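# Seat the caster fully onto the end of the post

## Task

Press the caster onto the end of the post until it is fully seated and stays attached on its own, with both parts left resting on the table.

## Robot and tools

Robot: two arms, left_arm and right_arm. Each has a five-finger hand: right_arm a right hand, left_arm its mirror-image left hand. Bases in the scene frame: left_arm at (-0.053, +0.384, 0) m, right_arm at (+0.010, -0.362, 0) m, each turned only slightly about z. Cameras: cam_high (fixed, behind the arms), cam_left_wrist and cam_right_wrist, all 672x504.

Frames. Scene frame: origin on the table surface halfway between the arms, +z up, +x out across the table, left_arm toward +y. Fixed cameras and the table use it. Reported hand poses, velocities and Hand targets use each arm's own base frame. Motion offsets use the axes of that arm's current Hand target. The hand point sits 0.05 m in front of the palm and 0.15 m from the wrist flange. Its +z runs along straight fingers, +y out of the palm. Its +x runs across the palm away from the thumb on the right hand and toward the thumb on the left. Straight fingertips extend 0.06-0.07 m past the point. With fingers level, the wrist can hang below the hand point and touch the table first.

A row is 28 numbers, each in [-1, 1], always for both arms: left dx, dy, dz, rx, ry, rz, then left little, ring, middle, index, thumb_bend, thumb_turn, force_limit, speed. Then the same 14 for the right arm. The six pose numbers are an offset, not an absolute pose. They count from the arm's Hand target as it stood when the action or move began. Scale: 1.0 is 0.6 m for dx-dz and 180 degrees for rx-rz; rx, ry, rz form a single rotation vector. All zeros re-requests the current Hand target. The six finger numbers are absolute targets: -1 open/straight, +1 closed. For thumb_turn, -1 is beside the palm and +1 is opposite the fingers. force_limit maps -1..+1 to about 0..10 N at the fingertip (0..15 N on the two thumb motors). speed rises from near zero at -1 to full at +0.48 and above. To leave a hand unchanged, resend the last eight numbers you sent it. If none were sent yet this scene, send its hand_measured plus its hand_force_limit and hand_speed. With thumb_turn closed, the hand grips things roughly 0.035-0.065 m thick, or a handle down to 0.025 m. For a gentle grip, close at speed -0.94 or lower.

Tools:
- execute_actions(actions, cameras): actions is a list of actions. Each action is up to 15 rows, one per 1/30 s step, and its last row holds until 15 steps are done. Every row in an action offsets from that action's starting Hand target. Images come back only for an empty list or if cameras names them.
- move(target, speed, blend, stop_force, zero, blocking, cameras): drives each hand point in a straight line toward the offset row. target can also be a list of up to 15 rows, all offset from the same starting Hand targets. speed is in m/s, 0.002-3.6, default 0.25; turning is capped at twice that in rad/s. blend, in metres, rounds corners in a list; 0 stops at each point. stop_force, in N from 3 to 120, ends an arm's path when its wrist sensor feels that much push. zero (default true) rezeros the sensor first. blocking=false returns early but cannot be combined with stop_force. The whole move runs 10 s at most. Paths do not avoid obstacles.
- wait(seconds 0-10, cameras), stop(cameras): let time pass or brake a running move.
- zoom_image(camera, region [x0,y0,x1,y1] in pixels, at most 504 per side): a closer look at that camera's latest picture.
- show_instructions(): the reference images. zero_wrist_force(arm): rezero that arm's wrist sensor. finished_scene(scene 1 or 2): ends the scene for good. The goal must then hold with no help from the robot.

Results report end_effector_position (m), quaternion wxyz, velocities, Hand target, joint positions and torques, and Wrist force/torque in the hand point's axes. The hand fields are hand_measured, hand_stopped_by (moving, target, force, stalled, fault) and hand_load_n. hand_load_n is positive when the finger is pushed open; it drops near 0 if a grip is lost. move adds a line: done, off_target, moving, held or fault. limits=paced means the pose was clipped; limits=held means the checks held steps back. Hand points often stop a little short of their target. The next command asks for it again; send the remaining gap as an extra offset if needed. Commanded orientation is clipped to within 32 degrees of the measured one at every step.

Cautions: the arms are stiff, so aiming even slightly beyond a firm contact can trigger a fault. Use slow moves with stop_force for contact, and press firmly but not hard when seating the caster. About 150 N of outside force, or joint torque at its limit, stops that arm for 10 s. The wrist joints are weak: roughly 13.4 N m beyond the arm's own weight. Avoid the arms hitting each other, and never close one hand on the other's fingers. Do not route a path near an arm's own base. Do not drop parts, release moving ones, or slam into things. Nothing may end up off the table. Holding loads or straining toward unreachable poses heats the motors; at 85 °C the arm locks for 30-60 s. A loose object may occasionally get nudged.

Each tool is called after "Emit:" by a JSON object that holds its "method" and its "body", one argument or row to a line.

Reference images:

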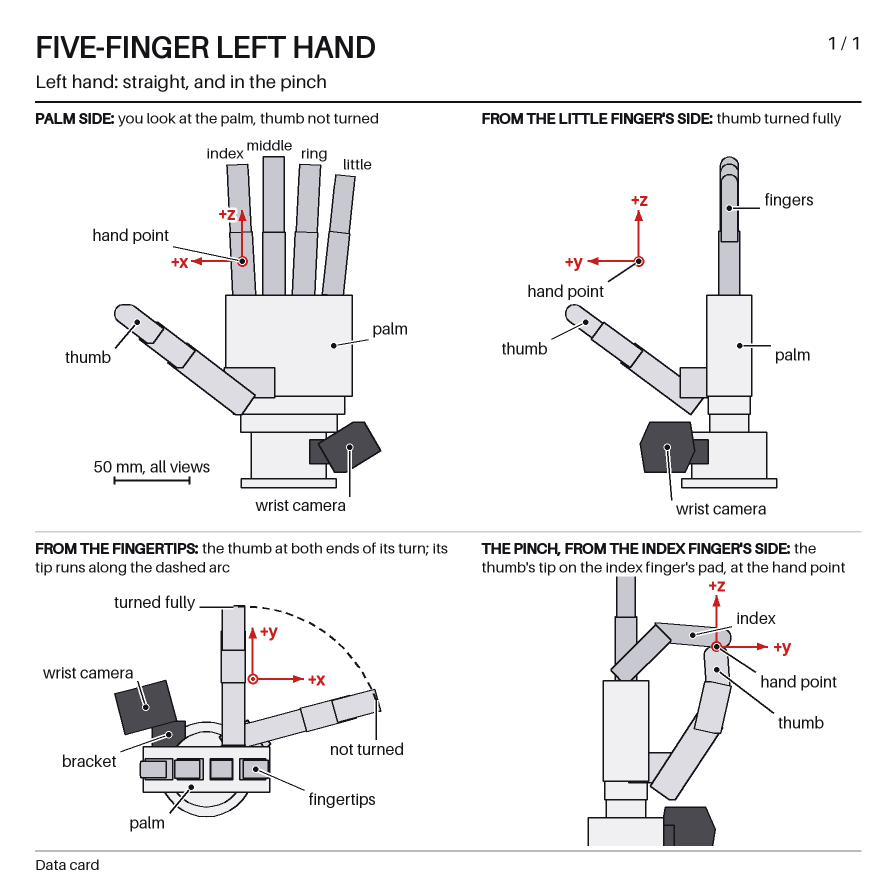

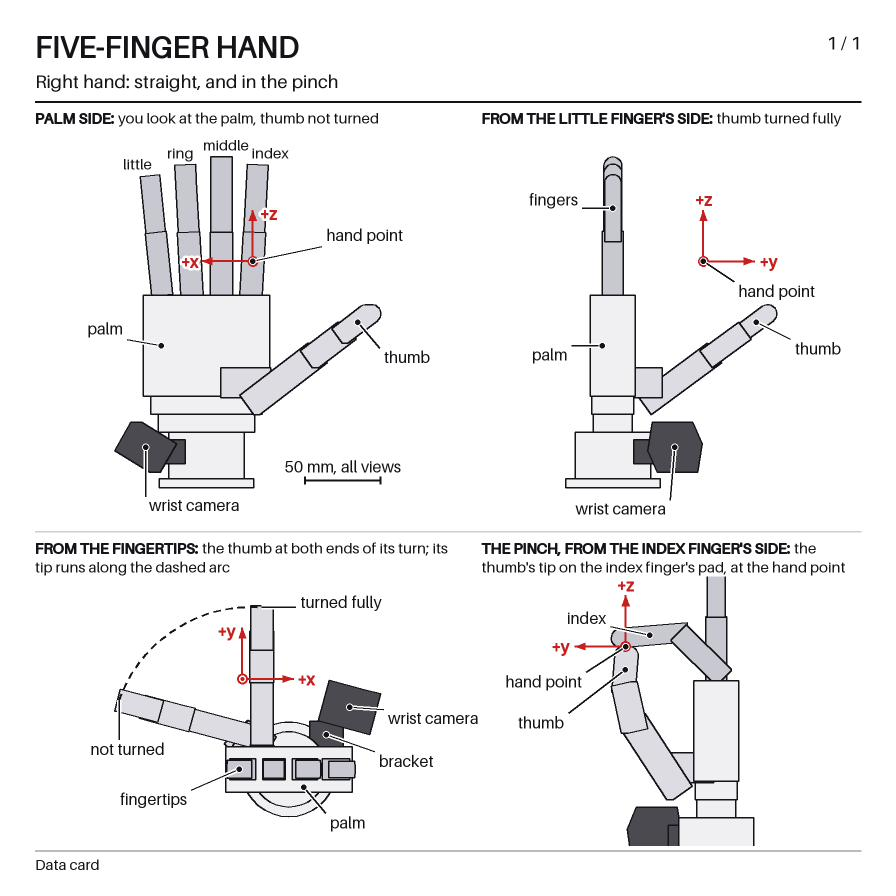

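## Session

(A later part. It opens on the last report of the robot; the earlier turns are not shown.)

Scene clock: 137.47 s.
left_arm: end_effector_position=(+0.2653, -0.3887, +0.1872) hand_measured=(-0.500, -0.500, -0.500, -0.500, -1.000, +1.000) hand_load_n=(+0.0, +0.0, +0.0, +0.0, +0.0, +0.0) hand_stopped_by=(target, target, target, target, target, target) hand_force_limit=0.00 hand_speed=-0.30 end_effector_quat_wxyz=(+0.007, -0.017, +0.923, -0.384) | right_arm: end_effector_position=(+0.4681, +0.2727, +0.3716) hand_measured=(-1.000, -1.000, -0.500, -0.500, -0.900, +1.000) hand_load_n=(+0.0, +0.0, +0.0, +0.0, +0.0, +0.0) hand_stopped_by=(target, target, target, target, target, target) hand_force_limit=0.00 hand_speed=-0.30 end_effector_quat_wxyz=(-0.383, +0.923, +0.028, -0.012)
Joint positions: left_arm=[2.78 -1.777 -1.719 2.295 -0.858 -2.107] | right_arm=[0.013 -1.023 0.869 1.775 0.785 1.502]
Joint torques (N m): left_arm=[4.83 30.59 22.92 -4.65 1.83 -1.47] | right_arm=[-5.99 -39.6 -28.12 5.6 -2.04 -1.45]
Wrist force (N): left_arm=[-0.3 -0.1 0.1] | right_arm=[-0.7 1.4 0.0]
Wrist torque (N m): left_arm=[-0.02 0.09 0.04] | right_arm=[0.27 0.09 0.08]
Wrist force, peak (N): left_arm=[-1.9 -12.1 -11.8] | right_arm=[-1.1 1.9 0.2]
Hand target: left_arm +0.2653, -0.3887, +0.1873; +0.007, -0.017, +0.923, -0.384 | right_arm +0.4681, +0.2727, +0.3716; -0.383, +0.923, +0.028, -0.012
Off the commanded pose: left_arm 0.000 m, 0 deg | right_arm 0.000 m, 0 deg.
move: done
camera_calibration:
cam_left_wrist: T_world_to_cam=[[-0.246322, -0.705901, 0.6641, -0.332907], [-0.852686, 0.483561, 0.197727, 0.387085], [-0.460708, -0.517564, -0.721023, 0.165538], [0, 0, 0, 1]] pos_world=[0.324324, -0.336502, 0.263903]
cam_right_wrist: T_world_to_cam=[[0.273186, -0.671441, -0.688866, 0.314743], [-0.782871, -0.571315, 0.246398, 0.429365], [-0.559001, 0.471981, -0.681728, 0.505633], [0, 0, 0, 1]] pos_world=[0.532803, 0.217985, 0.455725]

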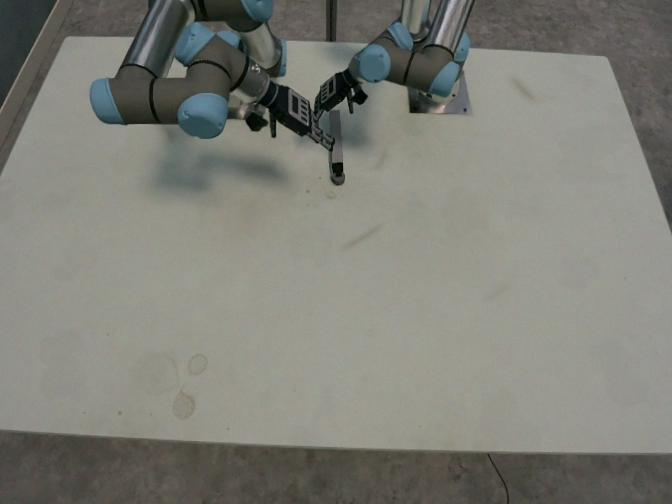

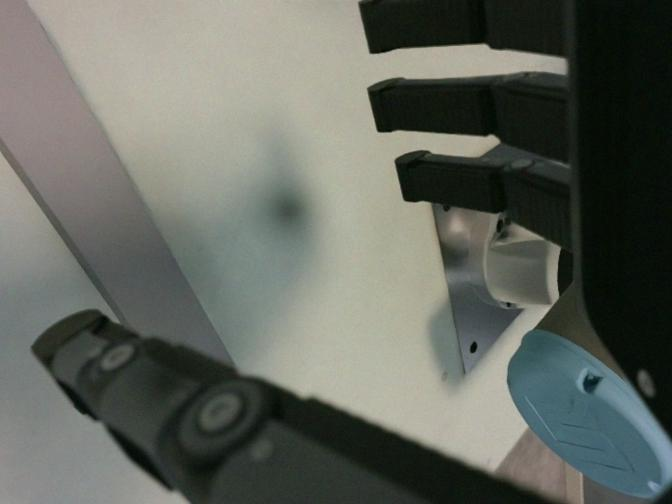

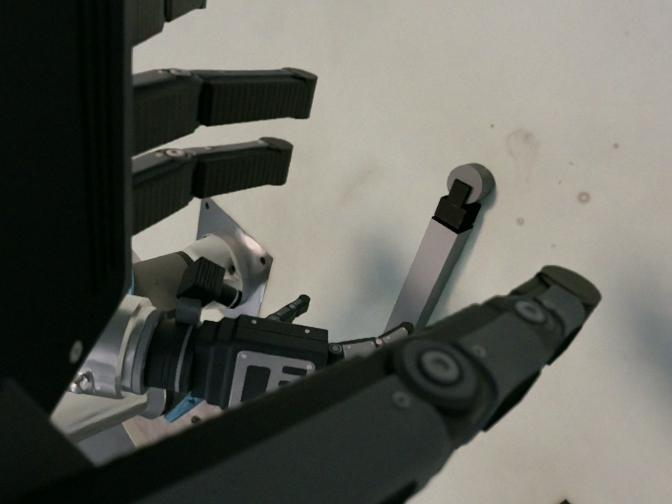

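Emit:
{"method": "move", "body": {
  "target": [0.2747,0.119,0.0867,-0.2775,0.1171,0.4993,1,1,1,1,-1,-1,0.0,0.0, -0.0512,0.177,0.463,-0.2743,0.1196,0.5095,1,1,1,1,-1,-1,0.0,0.0],
  "speed": 0.3,
  "cameras": ["all"]
}}

Scene clock: 141.83 s.
left_arm: end_effector_position=(+0.1969, -0.3856, +0.1514) hand_measured=(+1.000, +1.000, +1.000, +1.000, -1.000, -1.000) hand_load_n=(+0.0, +0.0, +0.0, +0.5, -0.5, +0.0) hand_stopped_by=(target, target, target, target, target, target) hand_force_limit=0.00 hand_speed=0.00 end_effector_quat_wxyz=(+0.056, +0.305, +0.931, -0.193) | right_arm: end_effector_position=(+0.4523, +0.3224, +0.2591) hand_measured=(+1.000, +1.000, +1.000, +1.000, -1.000, -1.000) hand_load_n=(+0.0, +0.0, +0.0, +0.0, -0.5, +0.0) hand_stopped_by=(target, target, target, target, target, target) hand_force_limit=0.00 hand_speed=0.00 end_effector_quat_wxyz=(-0.193, +0.933, -0.299, -0.060)
Joint positions: left_arm=[2.412 -1.817 -1.691 2.206 -1.264 -1.709] | right_arm=[0.221 -0.908 0.874 1.507 1.175 2.432]
Joint torques (N m): left_arm=[9.31 27.64 17.38 -1.75 2.16 -1.52] | right_arm=[-8.3 -47.17 -10.53 4.98 -2.53 -0.04]
Wrist force (N): left_arm=[-0.6 -0.4 -0.2] | right_arm=[-1.0 1.3 -0.1]
Wrist torque (N m): left_arm=[-0.01 0.10 -0.14] | right_arm=[0.29 0.16 -0.16]
Wrist force, peak (N): left_arm=[0.2 -2.8 0.8] | right_arm=[-1.4 0.7 4.9]
Hand target: left_arm +0.1969, -0.3856, +0.1514; +0.056, +0.305, +0.931, -0.193 (not the last commanded pose) | right_arm +0.4522, +0.3223, +0.2591; -0.193, +0.933, -0.299, -0.060 (not the last commanded pose)
Off the commanded pose: left_arm 0.110 m, 61 deg | right_arm 0.175 m, 62 deg.
move: held (left_arm, right_arm; a check stopped the path); limits=held
pose unreachable (left arm): on one or more control steps of this call, first in action 0 (counted from 0), this arm could not follow its commanded pose, so it was not sent that pose on those steps. It may still have moved: this result reports where it is.
cause: moving toward the commanded pose would bring a part of the arm too close to another arm (a part of this arm just beyond joint 4 (wrist 1) and a part of the right arm just beyond its joint 2 (shoulder lift), along the way the arms are being sent, or toward where that arm still pushes).
pose unreachable (right arm): on one or more control steps of this call, first in action 0 (counted from 0), this arm could not follow its commanded pose, so it was not sent that pose on those steps. It may still have moved: this result reports where it is.
cause: moving toward the commanded pose would bring a part of the arm too close to another arm (a part of this arm just beyond joint 2 (shoulder lift) and a part of the left arm just beyond its joint 4 (wrist 1), along the way the arms are being sent, or toward where that arm still pushes).
camera_calibration:
cam_left_wrist: T_world_to_cam=[[-0.787075, -0.572802, 0.228933, -0.100156], [-0.536447, 0.81881, 0.204389, 0.400347], [-0.304528, 0.0380592, -0.951743, 0.32823], [0, 0, 0, 1]] pos_world=[0.23589, -0.39767, 0.253493]
cam_right_wrist: T_world_to_cam=[[-0.376589, -0.850272, -0.367721, 0.543221], [-0.779651, 0.0765181, 0.621521, 0.165533], [-0.500325, 0.520752, -0.691731, 0.357028], [0, 0, 0, 1]] pos_world=[0.512259, 0.263296, 0.343839]

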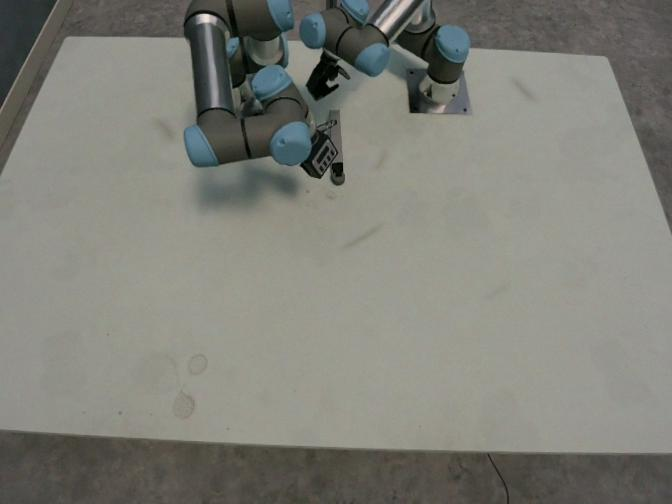

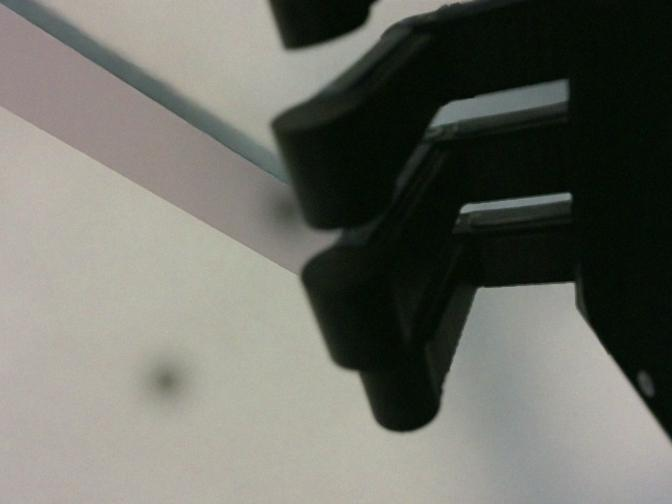

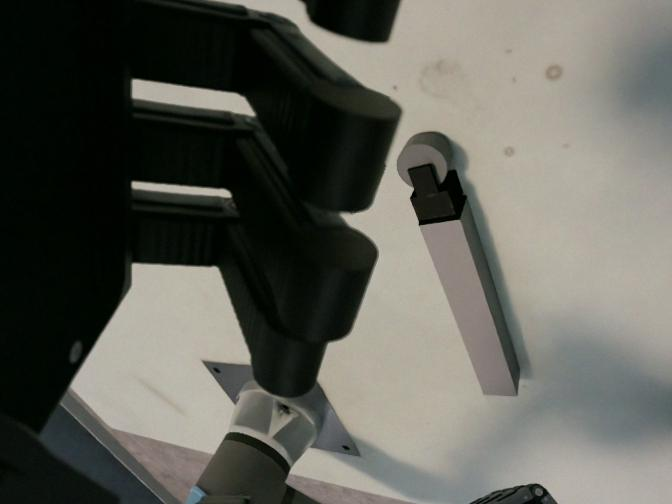

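Emit:
{"method": "move", "body": {
  "target": [
    [-0.084,0.5093,-0.2843,0.0086,0.0329,0.8067,1,1,1,1,-1,-1,0.0,0.0, 0,0,0,0,0,0,1,1,1,1,-1,-1,0.0,0.0],
    [-0.084,0.5093,-0.2843,0.0086,0.0329,0.8067,1,1,1,1,-1,-1,0.0,0.0, -0.3052,0.2258,0.2305,0.1136,-0.048,-0.2092,1,1,1,1,-1,-1,0.0,0.0]
  ],
  "speed": [0.4,0.3],
  "cameras": ["cam_high"]
}}

Scene clock: 148.10 s.
left_arm: end_effector_position=(+0.4201, -0.1200, +0.2201) hand_measured=(+1.000, +1.000, +1.000, +1.000, -1.000, -1.000) hand_load_n=(+0.0, +0.0, +0.0, +0.0, +0.0, +0.0) hand_stopped_by=(target, target, target, target, target, target) hand_force_limit=0.00 hand_speed=0.00 end_effector_quat_wxyz=(+0.162, +0.987, -0.013, -0.001) | right_arm: end_effector_position=(+0.2250, +0.3738, +0.1299) hand_measured=(+1.000, +1.000, +1.000, +1.000, -1.000, -1.000) hand_load_n=(+0.0, +0.0, +0.0, +0.0, +0.0, +0.0) hand_stopped_by=(target, target, target, target, target, target) hand_force_limit=0.00 hand_speed=0.00 end_effector_quat_wxyz=(-0.383, +0.923, +0.025, -0.010)
Joint positions: left_arm=[3.533 -1.823 -1.71 1.828 -1.274 2.009] | right_arm=[0.359 -1.359 1.895 0.744 0.83 1.99]
Joint torques (N m): left_arm=[-8.01 24.85 28.53 0.78 1.61 -1.32] | right_arm=[1.82 -22.19 -6.16 0.81 -1.23 -1.38]
Wrist force (N): left_arm=[-0.5 0.4 -0.4] | right_arm=[-0.9 1.5 -0.1]
Wrist torque (N m): left_arm=[0.09 0.07 -0.15] | right_arm=[0.30 0.13 0.04]
Wrist force, peak (N): left_arm=[0.0 -0.6 -1.1] | right_arm=[-2.4 1.9 0.9]
Hand target: left_arm +0.4201, -0.1200, +0.2201; +0.162, +0.987, -0.013, -0.001 | right_arm +0.2250, +0.3739, +0.1298; -0.383, +0.923, +0.025, -0.010
Off the commanded pose: left_arm 0.000 m, 0 deg | right_arm 0.000 m, 0 deg.
move: done
Images, in order (width x height): cam_high 672x504.

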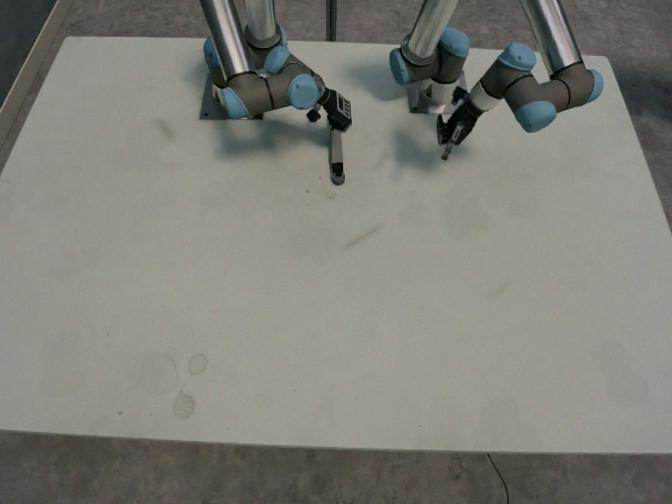

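Emit:
{"method": "move", "body": {
  "target": [0,0,0,0,0,0,1,1,1,1,-1,-1,0.0,0.0, 0,0.035,0.035,0,0,0,-1,-1,-1,-1,-1,1,0.0,0.3],
  "speed": 0.1,
  "cameras": ["all"]
}}

Scene clock: 153.57 s.
left_arm: end_effector_position=(+0.4201, -0.1200, +0.2201) hand_measured=(+1.000, +1.000, +1.000, +1.000, -1.000, -1.000) hand_load_n=(+0.0, +0.5, +0.0, +0.0, +0.0, +0.0) hand_stopped_by=(target, target, target, target, target, target) hand_force_limit=0.00 hand_speed=0.00 end_effector_quat_wxyz=(+0.162, +0.987, -0.013, -0.001) | right_arm: end_effector_position=(+0.2249, +0.3739, +0.1001) hand_measured=(-1.000, -1.000, -1.000, -1.000, -1.000, +1.000) hand_load_n=(+0.0, +0.0, +0.0, +0.0, +0.0, +0.0) hand_stopped_by=(target, target, target, target, target, target) hand_force_limit=0.00 hand_speed=0.30 end_effector_quat_wxyz=(-0.383, +0.923, +0.025, -0.010)
Joint positions: left_arm=[3.533 -1.823 -1.71 1.828 -1.274 2.009] | right_arm=[0.359 -1.319 1.933 0.665 0.83 1.99]
Joint torques (N m): left_arm=[-8.94 24.05 30.01 0.51 -0.7 -1.4] | right_arm=[4.47 -28.39 -25.05 1.81 -1.64 1.06]
Wrist force (N): left_arm=[-0.5 0.2 -0.6] | right_arm=[-0.9 1.7 -0.1]
Wrist torque (N m): left_arm=[0.07 0.06 -0.15] | right_arm=[0.29 0.11 0.06]
Wrist force, peak (N): left_arm=[-0.9 0.4 -0.6] | right_arm=[-0.9 2.3 0.3]
Hand target: left_arm +0.4201, -0.1200, +0.2201; +0.162, +0.987, -0.013, -0.001 | right_arm +0.2250, +0.3739, +0.1001; -0.383, +0.923, +0.025, -0.010
Off the commanded pose: left_arm 0.000 m, 0 deg | right_arm 0.000 m, 0 deg.
move: done
camera_calibration:
cam_left_wrist: T_world_to_cam=[[0.296445, 0.89602, -0.330559, 0.0561369], [0.832456, -0.0727713, 0.549291, -0.46936], [0.46812, -0.438011, -0.76747, 0.0292094], [0, 0, 0, 1]] pos_world=[0.360406, -0.0716616, 0.298789]
cam_right_wrist: T_world_to_cam=[[0.268833, -0.674087, -0.687993, 0.264019], [-0.787204, -0.565359, 0.246332, 0.362453], [-0.555012, 0.475369, -0.682632, 0.134871], [0, 0, 0, 1]] pos_world=[0.289202, 0.318774, 0.184427]

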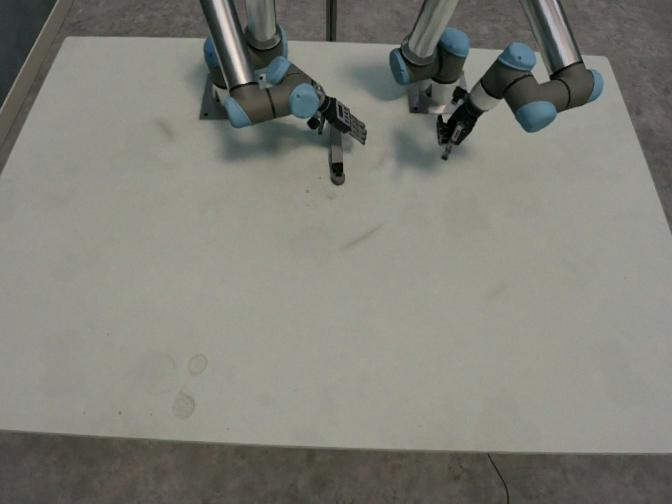

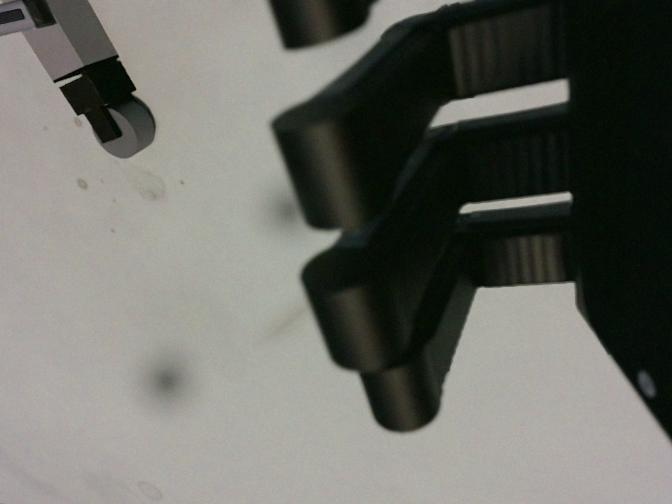

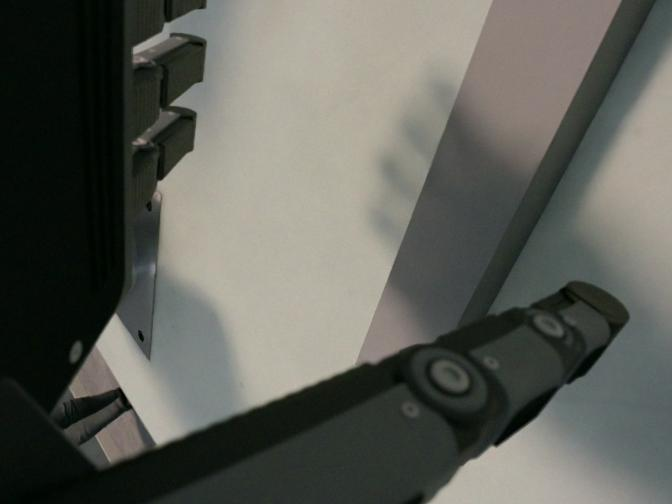

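Emit:
{"method": "zoom_image", "body": {
  "camera": "cam_left_wrist",
  "region": [20, 20, 180, 180]
}}

Scaled by 3.150 from the camera's 672x504 image, which has a finer 960x720 frame.

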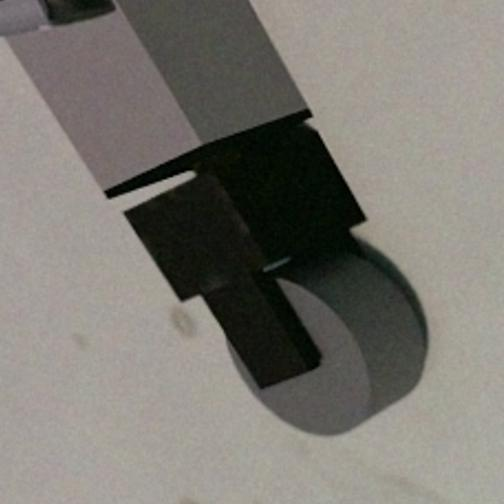

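Emit:
{"method": "move", "body": {
  "target": [0,0,0,0,0,0,1,1,1,1,-1,-1,0.0,0.0, 0,0.0676,0.061,0,0,0,-1,-1,-1,-1,-1,1,0.0,0.3],
  "speed": 0.08,
  "stop_force": 10
}}

Emit:
{"method": "execute_actions", "body": {
  "actions": [
    [[0,0,0,0,0,0,1,1,1,1,-1,-1,0.0,0.0, 0,0,0,0,0,0,-1,-1,0.5,0.5,0.5,1,-0.5,-0.75]],
    [[0,0,0,0,0,0,1,1,1,1,-1,-1,0.0,0.0, 0,0,0,0,0,0,-1,-1,0.5,0.5,0.5,1,-0.5,-0.75]],
    [[0,0,0,0,0,0,1,1,1,1,-1,-1,0.0,0.0, 0,0,0,0,0,0,-1,-1,0.5,0.5,0.5,1,-0.5,-0.75]],
    [[0,0,0,0,0,0,1,1,1,1,-1,-1,0.0,0.0, 0,0,0,0,0,0,-1,-1,0.7,0.7,0.7,1,0.4,-0.8]],
    [[0,0,0,0,0,0,1,1,1,1,-1,-1,0.0,0.0, 0,0,0,0,0,0,-1,-1,0.7,0.7,0.7,1,0.4,-0.8]],
    [[0,0,0,0,0,0,1,1,1,1,-1,-1,0.0,0.0, 0,0,0,0,0,0,-1,-1,0.7,0.7,0.7,1,0.4,-0.8]]
  ],
  "cameras": ["cam_right_wrist"]
}}

Scene clock: 156.13 s.
left_arm: end_effector_position=(+0.4201, -0.1200, +0.2201) hand_measured=(+1.000, +1.000, +1.000, +1.000, -1.000, -1.000) hand_load_n=(+0.0, +0.0, +0.0, +0.0, +0.0, -0.5) hand_stopped_by=(target, target, target, target, target, target) hand_force_limit=0.00 hand_speed=0.00 end_effector_quat_wxyz=(+0.162, +0.987, -0.013, -0.001) | right_arm: end_effector_position=(+0.2251, +0.3711, +0.0456) hand_measured=(-1.000, -1.000, -1.000, -1.000, -1.000, +1.000) hand_load_n=(+0.0, +0.0, +0.0, +0.0, +0.0, +0.0) hand_stopped_by=(target, target, target, target, target, target) hand_force_limit=0.00 hand_speed=0.30 end_effector_quat_wxyz=(-0.383, +0.923, +0.025, -0.010)
Joint positions: left_arm=[3.533 -1.823 -1.71 1.828 -1.274 2.009] | right_arm=[0.351 -1.233 1.994 0.525 0.828 1.979]
Joint torques (N m): left_arm=[-8.5 23.95 28.88 0.39 -0.91 -1.31] | right_arm=[4.11 -18.19 -23.06 0.64 -0.36 1.37]
Wrist force (N): left_arm=[-0.4 0.5 -0.3] | right_arm=[-0.6 2.0 0.2]
Wrist torque (N m): left_arm=[0.10 0.05 -0.14] | right_arm=[0.32 0.05 0.10]
Wrist force, peak (N): left_arm=[-0.7 0.5 -0.6] | right_arm=[-1.0 2.3 0.6]
Hand target: left_arm +0.4201, -0.1200, +0.2201; +0.162, +0.987, -0.013, -0.001 | right_arm +0.2251, +0.3711, +0.0456; -0.383, +0.923, +0.025, -0.010
Off the commanded pose: left_arm 0.000 m, 0 deg | right_arm 0.000 m, 0 deg.
move: done

Scene clock: 159.33 s.
left_arm: end_effector_position=(+0.4201, -0.1200, +0.2201) hand_measured=(+1.000, +1.000, +1.000, +1.000, -1.000, -1.000) hand_load_n=(+0.0, +0.0, +0.0, +0.5, +0.0, +0.0) hand_stopped_by=(target, target, target, target, target, target) hand_force_limit=0.00 hand_speed=0.00 end_effector_quat_wxyz=(+0.162, +0.987, -0.013, -0.001) | right_arm: end_effector_position=(+0.2251, +0.3711, +0.0456) hand_measured=(-1.000, -1.000, -0.064, -0.012, -0.514, +1.000) hand_load_n=(+0.0, +0.0, +6.5, +6.5, +10.0, +1.0) hand_stopped_by=(target, target, force, force, force, target) hand_force_limit=0.40 hand_speed=-0.80 end_effector_quat_wxyz=(-0.383, +0.923, +0.025, -0.010)
Joint positions: left_arm=[3.533 -1.823 -1.71 1.828 -1.274 2.009] | right_arm=[0.351 -1.233 1.994 0.525 0.828 1.979]
Joint torques (N m): left_arm=[-9.13 24.1 28.91 0.49 -0.85 -1.5] | right_arm=[4.29 -17.29 -19.55 0.69 0.81 1.18]
Wrist force (N): left_arm=[-0.6 0.2 -0.6] | right_arm=[-0.8 1.4 -0.5]
Wrist torque (N m): left_arm=[0.08 0.07 -0.14] | right_arm=[0.27 0.10 0.07]
Wrist force, peak (N): left_arm=[-0.7 0.3 -0.6] | right_arm=[-0.9 2.1 0.2]
Hand target: left_arm +0.4201, -0.1200, +0.2201; +0.162, +0.987, -0.013, -0.001 | right_arm +0.2251, +0.3711, +0.0456; -0.383, +0.923, +0.025, -0.010
Off the commanded pose: left_arm 0.000 m, 0 deg | right_arm 0.000 m, 0 deg.
camera_calibration:
cam_right_wrist: T_world_to_cam=[[0.268919, -0.674109, -0.687938, 0.224515], [-0.78725, -0.565338, 0.246233, 0.374418], [-0.554905, 0.475363, -0.682723, 0.0989686], [0, 0, 0, 1]] pos_world=[0.289302, 0.315974, 0.129827]
Images, in order (width x height): cam_right_wrist 672x504.

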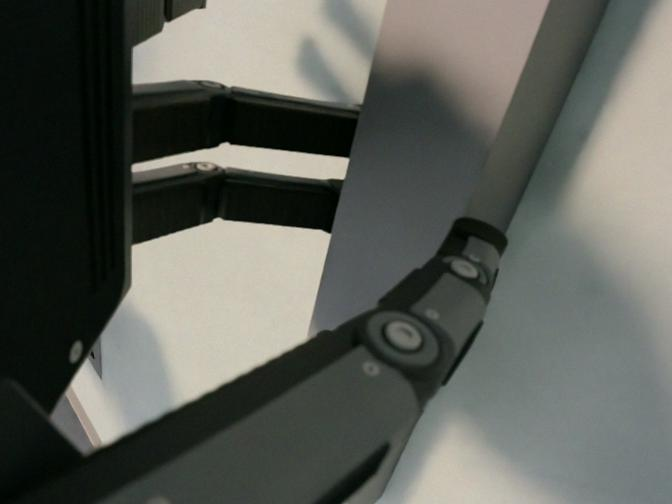

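Emit:
{"method": "move", "body": {
  "target": [0,0,0,0,0,0,1,1,1,1,-1,-1,0.0,0.0, 0,-0.0589,-0.0589,0,0,0,-1,-1,0.7,0.7,0.7,1,0.4,-0.8],
  "speed": 0.06,
  "cameras": ["cam_right_wrist"]
}}

Scene clock: 161.40 s.
left_arm: end_effector_position=(+0.4201, -0.1200, +0.2201) hand_measured=(+1.000, +1.000, +1.000, +1.000, -1.000, -1.000) hand_load_n=(+0.0, +0.0, +0.0, +0.0, +0.0, +0.0) hand_stopped_by=(target, target, target, target, target, target) hand_force_limit=0.00 hand_speed=0.00 end_effector_quat_wxyz=(+0.162, +0.987, -0.013, -0.001) | right_arm: end_effector_position=(+0.2252, +0.3711, +0.0956) hand_measured=(-1.000, -1.000, -0.064, -0.010, -0.510, +1.000) hand_load_n=(+0.0, +0.0, +0.0, +0.0, +0.0, +0.0) hand_stopped_by=(target, target, force, force, force, target) hand_force_limit=0.40 hand_speed=-0.80 end_effector_quat_wxyz=(-0.383, +0.923, +0.025, -0.010)
Joint positions: left_arm=[3.533 -1.823 -1.71 1.828 -1.274 2.009] | right_arm=[0.351 -1.315 1.943 0.657 0.828 1.979]
Joint torques (N m): left_arm=[-8.28 23.82 30.16 0.33 -1.12 -1.08] | right_arm=[-5.55 -19.01 -4.33 1.23 -0.76 -1.14]
Wrist force (N): left_arm=[-0.4 0.4 -0.5] | right_arm=[-0.9 1.8 0.4]
Wrist torque (N m): left_arm=[0.10 0.05 -0.15] | right_arm=[0.29 0.10 0.07]
Wrist force, peak (N): left_arm=[-0.5 0.5 -0.8] | right_arm=[-0.9 3.1 1.0]
Hand target: left_arm +0.4201, -0.1200, +0.2201; +0.162, +0.987, -0.013, -0.001 | right_arm +0.2251, +0.3711, +0.0956; -0.383, +0.923, +0.025, -0.010
Off the commanded pose: left_arm 0.000 m, 0 deg | right_arm 0.000 m, 0 deg.
move: done
camera_calibration:
cam_right_wrist: T_world_to_cam=[[0.269081, -0.674077, -0.687907, 0.258823], [-0.78727, -0.565382, 0.246067, 0.362234], [-0.554798, 0.475357, -0.682814, 0.133147], [0, 0, 0, 1]] pos_world=[0.289402, 0.315974, 0.179827]
Images, in order (width x height): cam_right_wrist 672x504.

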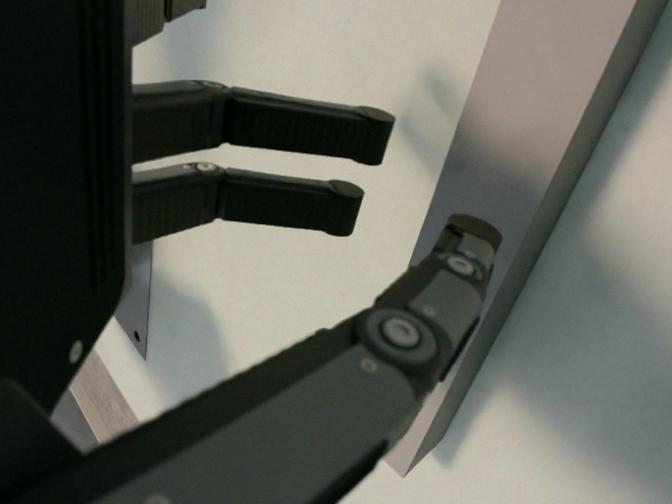

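Emit:
{"method": "move", "body": {
  "target": [
    [0,0,0,0,0,0,1,1,1,1,-1,-1,0.0,0.0, 0,0,0,0,-0.0113,-0.0113,-1,-1,-0.7,-0.7,-1,1,0.0,0.3],
    [0,0,0,0,0,0,1,1,1,1,-1,-1,0.0,0.0, 0,0.072,0.072,0,-0.0113,-0.0113,-1,-1,-0.7,-0.7,-1,1,0.0,0.3]
  ],
  "speed": 0.08,
  "cameras": ["cam_right_wrist"]
}}

Emit:
{"method": "execute_actions", "body": {
  "actions": [
    [[0,0,0,0,0,0,1,1,1,1,-1,-1,0.0,0.0, 0,0,0,0,0,0,-1,-1,0.5,0.5,0.5,1,-0.5,-0.75]],
    [[0,0,0,0,0,0,1,1,1,1,-1,-1,0.0,0.0, 0,0,0,0,0,0,-1,-1,0.5,0.5,0.5,1,-0.5,-0.75]],
    [[0,0,0,0,0,0,1,1,1,1,-1,-1,0.0,0.0, 0,0,0,0,0,0,-1,-1,0.5,0.5,0.5,1,-0.5,-0.75]],
    [[0,0,0,0,0,0,1,1,1,1,-1,-1,0.0,0.0, 0,0,0,0,0,0,-1,-1,0.7,0.7,0.7,1,0.4,-0.8]],
    [[0,0,0,0,0,0,1,1,1,1,-1,-1,0.0,0.0, 0,0,0,0,0,0,-1,-1,0.7,0.7,0.7,1,0.4,-0.8]],
    [[0,0,0,0,0,0,1,1,1,1,-1,-1,0.0,0.0, 0,0,0,0,0,0,-1,-1,0.7,0.7,0.7,1,0.4,-0.8]]
  ],
  "cameras": ["cam_right_wrist"]
}}

Scene clock: 164.90 s.
left_arm: end_effector_position=(+0.4201, -0.1200, +0.2201) hand_measured=(+1.000, +1.000, +1.000, +1.000, -1.000, -1.000) hand_load_n=(+0.0, +0.0, +0.0, +0.5, +0.0, +0.0) hand_stopped_by=(target, target, target, target, target, target) hand_force_limit=0.00 hand_speed=0.00 end_effector_quat_wxyz=(+0.162, +0.987, -0.013, -0.001) | right_arm: end_effector_position=(+0.2251, +0.3711, +0.0345) hand_measured=(-1.000, -1.000, -0.700, -0.700, -1.000, +1.000) hand_load_n=(+0.0, +0.0, +0.0, +0.0, +0.0, +0.0) hand_stopped_by=(target, target, target, target, target, target) hand_force_limit=0.00 hand_speed=0.30 end_effector_quat_wxyz=(-0.383, +0.922, +0.048, -0.020)
Joint positions: left_arm=[3.533 -1.823 -1.71 1.828 -1.274 2.009] | right_arm=[0.35 -1.19 1.984 0.538 0.814 1.912]
Joint torques (N m): left_arm=[-8.88 25.38 30.83 0.27 -0.95 -1.2] | right_arm=[4.18 -22.97 -22.72 3.27 0.92 0.77]
Wrist force (N): left_arm=[-0.5 0.4 -0.5] | right_arm=[-0.8 1.6 0.0]
Wrist torque (N m): left_arm=[0.08 0.06 -0.15] | right_arm=[0.28 0.09 0.07]
Wrist force, peak (N): left_arm=[-0.7 0.6 -0.7] | right_arm=[-1.0 2.4 0.7]
Hand target: left_arm +0.4201, -0.1200, +0.2201; +0.162, +0.987, -0.013, -0.001 | right_arm +0.2251, +0.3711, +0.0345; -0.383, +0.922, +0.048, -0.020
Off the commanded pose: left_arm 0.000 m, 0 deg | right_arm 0.000 m, 0 deg.
move: done
camera_calibration:
cam_right_wrist: T_world_to_cam=[[0.302215, -0.659837, -0.687954, 0.204097], [-0.757828, -0.604099, 0.246498, 0.384881], [-0.578241, 0.446856, -0.682611, 0.10722], [0, 0, 0, 1]] pos_world=[0.291992, 0.319265, 0.118726]
Images, in order (width x height): cam_right_wrist 672x504.

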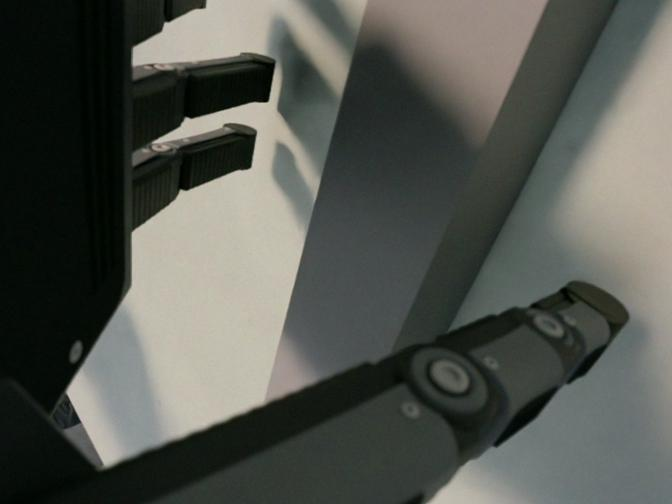

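Scene clock: 168.10 s.
left_arm: end_effector_position=(+0.4201, -0.1200, +0.2201) hand_measured=(+1.000, +1.000, +1.000, +1.000, -1.000, -1.000) hand_load_n=(+0.0, +0.0, +0.0, +0.0, +0.0, +0.0) hand_stopped_by=(target, target, target, target, target, target) hand_force_limit=0.00 hand_speed=0.00 end_effector_quat_wxyz=(+0.162, +0.987, -0.013, -0.001) | right_arm: end_effector_position=(+0.2251, +0.3711, +0.0345) hand_measured=(-1.000, -1.000, +0.028, +0.090, -0.634, +1.000) hand_load_n=(+0.0, +0.0, +6.0, +11.5, +14.0, -1.5) hand_stopped_by=(target, target, force, force, force, target) hand_force_limit=0.40 hand_speed=-0.80 end_effector_quat_wxyz=(-0.383, +0.922, +0.048, -0.020)
Joint positions: left_arm=[3.533 -1.823 -1.71 1.828 -1.274 2.009] | right_arm=[0.35 -1.19 1.984 0.538 0.814 1.912]
Joint torques (N m): left_arm=[-7.35 24.79 28.32 0.24 -1.02 -0.99] | right_arm=[4.23 -18.39 -20.31 0.64 -0.28 -1.46]
Wrist force (N): left_arm=[-0.7 0.4 -0.4] | right_arm=[-0.8 1.3 -0.7]
Wrist torque (N m): left_arm=[0.10 0.08 -0.17] | right_arm=[0.25 0.12 0.05]
Wrist force, peak (N): left_arm=[-0.7 0.5 -0.7] | right_arm=[-0.6 2.3 0.5]
Hand target: left_arm +0.4201, -0.1200, +0.2201; +0.162, +0.987, -0.013, -0.001 | right_arm +0.2251, +0.3711, +0.0345; -0.383, +0.922, +0.048, -0.020
Off the commanded pose: left_arm 0.000 m, 0 deg | right_arm 0.000 m, 0 deg.
camera_calibration:
cam_right_wrist: T_world_to_cam=[[0.302444, -0.659772, -0.687916, 0.204071], [-0.757869, -0.604154, 0.246237, 0.385001], [-0.578068, 0.446878, -0.682743, 0.107134], [0, 0, 0, 1]] pos_world=[0.291991, 0.319365, 0.118727]
Images, in order (width x height): cam_right_wrist 672x504.

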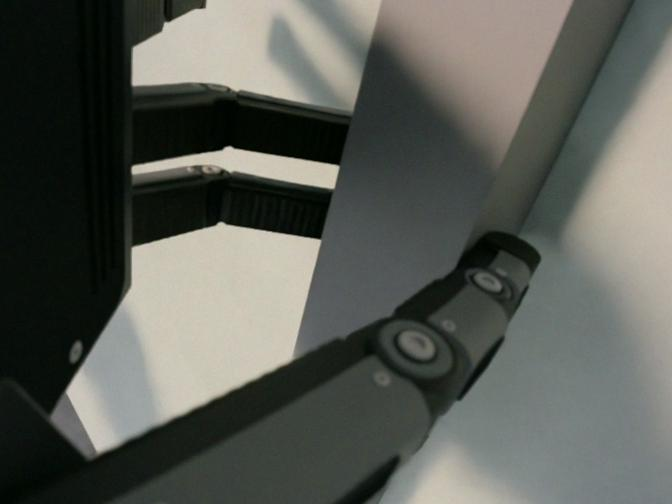

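Now a firmer contact. Test lift.

Emit:
{"method": "move", "body": {
  "target": [0,0,0,0,0,0,1,1,1,1,-1,-1,0.0,0.0, 0,-0.0589,-0.0589,0,0,0,-1,-1,0.7,0.7,0.7,1,0.4,-0.8],
  "speed": 0.06,
  "cameras": ["cam_right_wrist"]
}}

Scene clock: 169.37 s.
left_arm: end_effector_position=(+0.4201, -0.1200, +0.2201) hand_measured=(+1.000, +1.000, +1.000, +1.000, -1.000, -1.000) hand_load_n=(+0.0, +0.0, +0.0, +0.0, +0.0, +0.0) hand_stopped_by=(target, target, target, target, target, target) hand_force_limit=0.00 hand_speed=0.00 end_effector_quat_wxyz=(+0.162, +0.987, -0.013, -0.001) | right_arm: end_effector_position=(+0.2252, +0.3711, +0.0845) hand_measured=(-1.000, -1.000, +0.028, +0.090, -0.634, +1.000) hand_load_n=(+0.0, +0.0, +1.5, +9.5, +10.5, -2.0) hand_stopped_by=(target, target, force, force, force, target) hand_force_limit=0.40 hand_speed=-0.80 end_effector_quat_wxyz=(-0.383, +0.922, +0.048, -0.020)
Joint positions: left_arm=[3.533 -1.823 -1.71 1.828 -1.274 2.009] | right_arm=[0.35 -1.275 1.939 0.668 0.814 1.912]
Joint torques (N m): left_arm=[-7.27 24.69 30.21 0.16 -0.71 -1.11] | right_arm=[-6.39 -17.54 -5.11 0.36 -2.57 -1.43]
Wrist force (N): left_arm=[-0.3 0.3 -0.6] | right_arm=[-0.9 3.1 1.2]
Wrist torque (N m): left_arm=[0.08 0.02 -0.13] | right_arm=[0.38 0.07 0.10]
Wrist force, peak (N): left_arm=[-0.8 0.5 -0.9] | right_arm=[-0.4 4.3 2.0]
Hand target: left_arm +0.4201, -0.1200, +0.2201; +0.162, +0.987, -0.013, -0.001 | right_arm +0.2251, +0.3711, +0.0844; -0.383, +0.922, +0.048, -0.020
Off the commanded pose: left_arm 0.000 m, 0 deg | right_arm 0.000 m, 0 deg.
move: done
camera_calibration:
cam_right_wrist: T_world_to_cam=[[0.302544, -0.659722, -0.68792, 0.238326], [-0.75793, -0.604152, 0.246054, 0.372752], [-0.577936, 0.446953, -0.682805, 0.141321], [0, 0, 0, 1]] pos_world=[0.29209, 0.319264, 0.168727]
Images, in order (width x height): cam_right_wrist 672x504.

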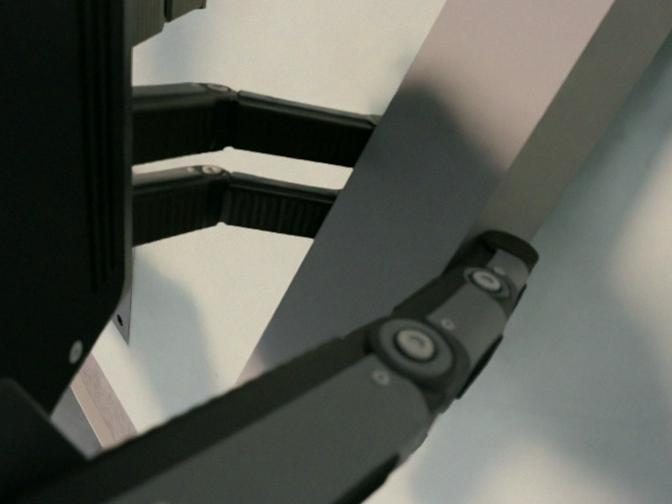

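Emit:
{"method": "move", "body": {
  "target": [
    [0,0,0,0,0,0,1,1,1,1,-1,-1,0.0,0.0, 0,0.0554,0.0554,0,0,0,-1,-1,0.7,0.7,0.7,1,0.4,-0.8],
    [0,0,0,0,0,0,1,1,1,1,-1,-1,0.0,0.0, 0.3256,0.0636,0.0472,0,0.3771,0.3771,-1,-1,0.7,0.7,0.7,1,0.4,-0.8]
  ],
  "speed": [0.05,0.22],
  "cameras": ["all"]
}}

Scene clock: 175.37 s.
left_arm: end_effector_position=(+0.4201, -0.1200, +0.2201) hand_measured=(+1.000, +1.000, +1.000, +1.000, -1.000, -1.000) hand_load_n=(+0.5, +0.0, +0.0, +0.0, +0.0, +0.0) hand_stopped_by=(target, target, target, target, target, target) hand_force_limit=0.00 hand_speed=0.00 end_effector_quat_wxyz=(+0.162, +0.987, -0.013, -0.001) | right_arm: end_effector_position=(+0.4201, +0.3847, +0.0375) hand_measured=(-1.000, -1.000, +0.028, +0.090, -0.634, +1.000) hand_load_n=(+0.0, +0.0, +3.0, +8.5, +11.0, -0.5) hand_stopped_by=(target, target, force, force, force, target) hand_force_limit=0.40 hand_speed=-0.80 end_effector_quat_wxyz=(-0.271, +0.653, -0.653, +0.270) end_effector_velocity=(+0.001, +0.000, +0.001) end_effector_angular_velocity=(+0.002, -0.003, -0.004)
Joint positions: left_arm=[3.533 -1.823 -1.71 1.828 -1.274 2.009] | right_arm=[0.594 -1.111 1.715 0.274 1.977 3.587]
Joint velocities: left_arm=[within noise] | right_arm=[0.001 -0.001 -0.001 0 0.003 0.005]
Joint torques (N m): left_arm=[-7.12 23.64 28.43 0.06 -0.76 -0.98] | right_arm=[-7.49 -28.73 -15.41 1.1 1.92 1.18]
Wrist force (N): left_arm=[-0.4 0.3 -0.4] | right_arm=[-0.5 2.8 1.1]
Wrist torque (N m): left_arm=[0.08 0.05 -0.14] | right_arm=[0.35 0.11 -0.17]
Wrist force, peak (N): left_arm=[-0.7 0.3 -0.8] | right_arm=[-0.9 4.0 2.0]
Hand target: left_arm +0.4201, -0.1200, +0.2201; +0.162, +0.987, -0.013, -0.001 | right_arm +0.4202, +0.3847, +0.0375; -0.271, +0.653, -0.653, +0.270
Off the commanded pose: left_arm 0.000 m, 0 deg | right_arm 0.000 m, 0 deg.
move: done
camera_calibration:
cam_left_wrist: T_world_to_cam=[[0.296445, 0.89602, -0.330559, 0.0561369], [0.832456, -0.0727713, 0.549291, -0.46936], [0.46812, -0.438011, -0.76747, 0.0292094], [0, 0, 0, 1]] pos_world=[0.360406, -0.0716616, 0.298789]
cam_right_wrist: T_world_to_cam=[[-0.688026, -0.231257, -0.687852, 0.407381], [-0.521862, 0.816322, 0.247544, -0.105456], [0.504263, 0.529281, -0.682335, -0.27054], [0, 0, 0, 1]] pos_world=[0.361678, 0.323488, 0.121725]

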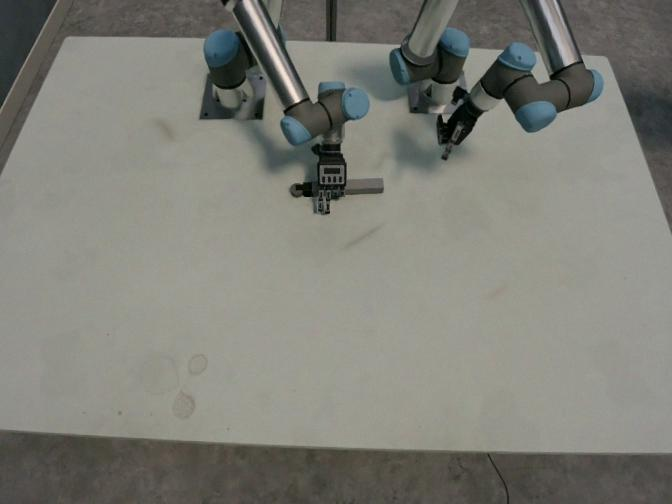

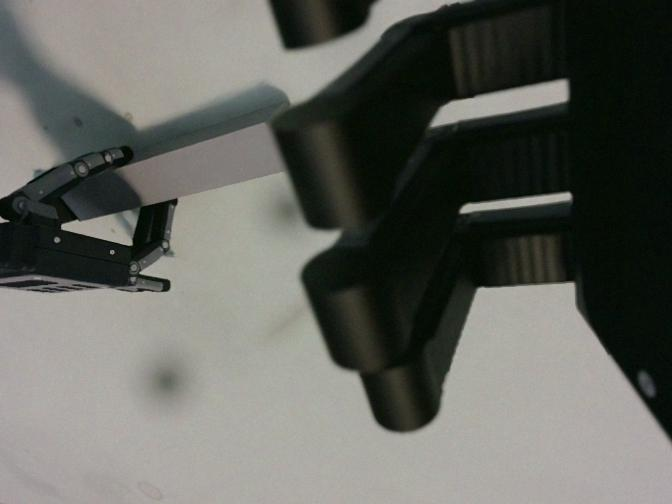

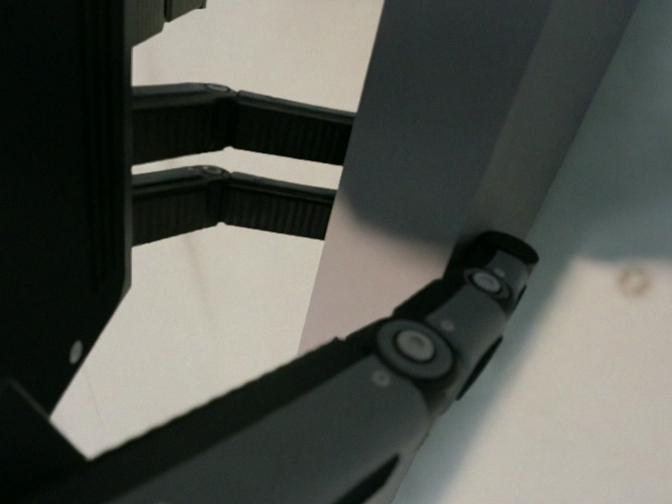

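Emit:
{"method": "move", "body": {
  "target": [
    [0.0147,-0.0793,-0.0267,0,0,0,1,1,1,1,-1,-1,0.0,0.0, 0,0.003,0.003,0,0,0,-1,-1,-0.5,-0.5,-1,1,0.0,-0.2],
    [0.0147,-0.0793,-0.0267,0,0,0,1,1,1,1,-1,-1,0.0,0.0, 0,-0.1532,-0.1532,0,0,0,-1,-1,-0.5,-0.5,-1,1,0.0,-0.2],
    [0.0147,-0.0793,-0.0267,0,0,0,1,1,1,1,-1,-1,0.0,0.0, 0.3578,-0.109,-0.109,-0.2749,0.1191,0.5078,1,1,1,1,-1,-1,0.0,0.2]
  ],
  "speed": [0.1,0.25,0.35],
  "cameras": ["all"]
}}

Scene clock: 182.77 s.
left_arm: end_effector_position=(+0.4302, -0.0701, +0.2201) hand_measured=(+1.000, +1.000, +1.000, +1.000, -1.000, -1.000) hand_load_n=(+0.0, +0.0, +0.0, +0.0, +0.0, +0.0) hand_stopped_by=(target, target, target, target, target, target) hand_force_limit=0.00 hand_speed=0.00 end_effector_quat_wxyz=(+0.162, +0.987, -0.013, -0.001) | right_arm: end_effector_position=(+0.4202, +0.1699, +0.1298) hand_measured=(+1.000, +1.000, +1.000, +1.000, -1.000, -1.000) hand_load_n=(+0.0, +0.0, +0.0, +0.0, +0.0, +0.0) hand_stopped_by=(target, target, target, target, target, target) hand_force_limit=0.00 hand_speed=0.20 end_effector_quat_wxyz=(+0.000, +0.000, +0.987, +0.162)
Joint positions: left_arm=[3.64 -1.86 -1.669 1.793 -1.29 2.12] | right_arm=[-0.264 -1.225 1.831 1.053 1.257 4.434]
Joint torques (N m): left_arm=[8.99 38.28 5.63 0.56 2.13 1.09] | right_arm=[-5.39 -32.75 -19.4 2.38 -2.16 1.55]
Wrist force (N): left_arm=[-0.6 0.2 -0.7] | right_arm=[-0.4 1.3 0.1]
Wrist torque (N m): left_arm=[0.08 0.06 -0.16] | right_arm=[0.28 0.07 -0.13]
Wrist force, peak (N): left_arm=[-0.6 1.2 0.1] | right_arm=[-0.7 3.4 1.2]
Hand target: left_arm +0.4302, -0.0701, +0.2201; +0.162, +0.987, -0.013, -0.001 | right_arm +0.4202, +0.1699, +0.1298; +0.000, +0.000, +0.987, +0.162
Off the commanded pose: left_arm 0.000 m, 0 deg | right_arm 0.000 m, 0 deg.
move: done
camera_calibration:
cam_left_wrist: T_world_to_cam=[[0.296445, 0.89602, -0.330559, 0.00843141], [0.832456, -0.0727713, 0.549291, -0.474136], [0.46812, -0.438011, -0.76747, 0.0463381], [0, 0, 0, 1]] pos_world=[0.370506, -0.0217616, 0.298789]
cam_right_wrist: T_world_to_cam=[[-0.231764, 0.921505, 0.311632, -0.0961152], [0.816697, 0.0102844, 0.576976, -0.421118], [0.528481, 0.388231, -0.754973, -0.0706562], [0, 0, 0, 1]] pos_world=[0.35899, 0.120332, 0.219584]

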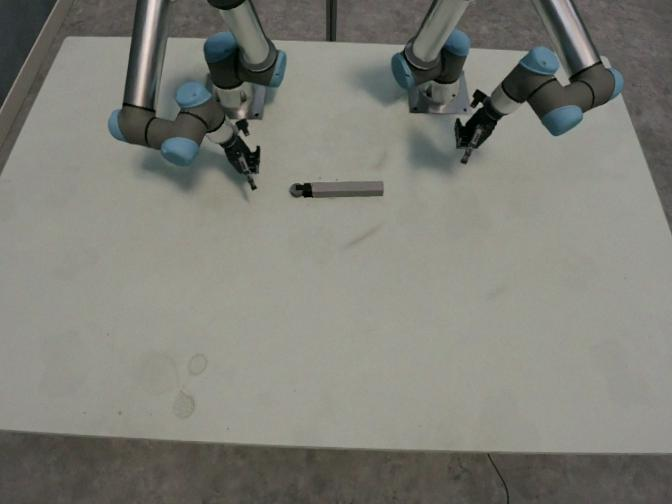

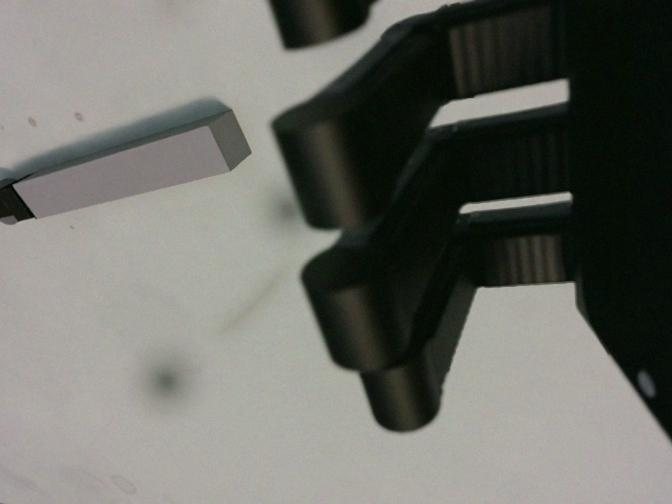

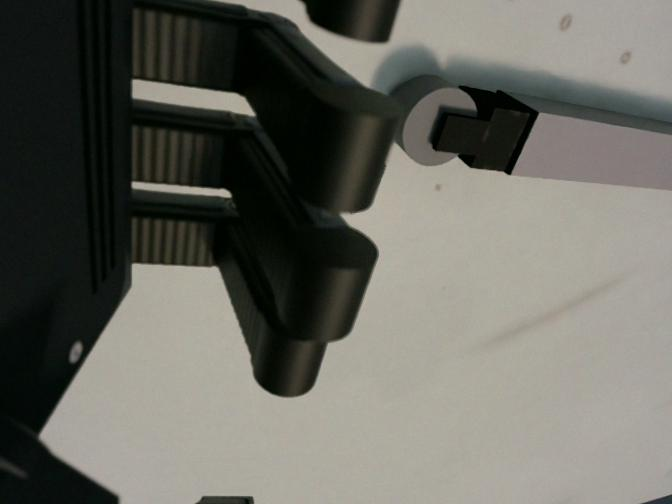

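Emit:
{"method": "zoom_image", "body": {
  "camera": "cam_right_wrist",
  "region": [380, 60, 580, 200]
}}

Emit:
{"method": "zoom_image", "body": {
  "camera": "cam_high",
  "region": [280, 165, 400, 215]
}}

Emit:
{"method": "zoom_image", "body": {
  "camera": "cam_left_wrist",
  "region": [0, 80, 270, 240]
}}

Scaled by 2.520 from the camera's 672x504 image, which has a finer 960x720 frame.

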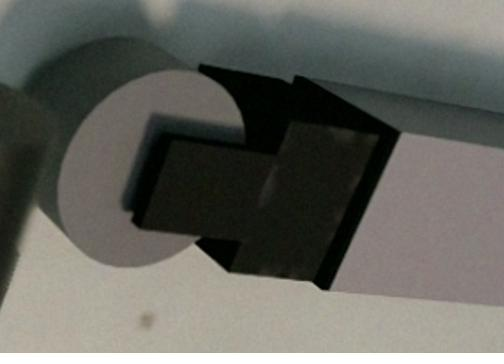

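Scaled by 4.200 from the camera's 672x504 image, which has a finer 960x720 frame.

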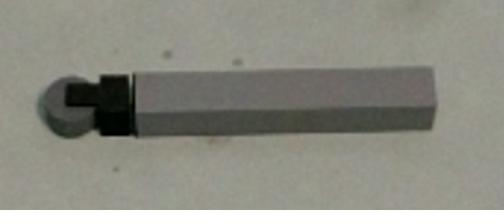

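Scaled by 1.867 from the camera's 672x504 image, which has a finer 960x720 frame.

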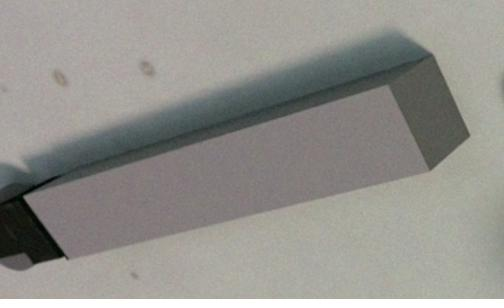

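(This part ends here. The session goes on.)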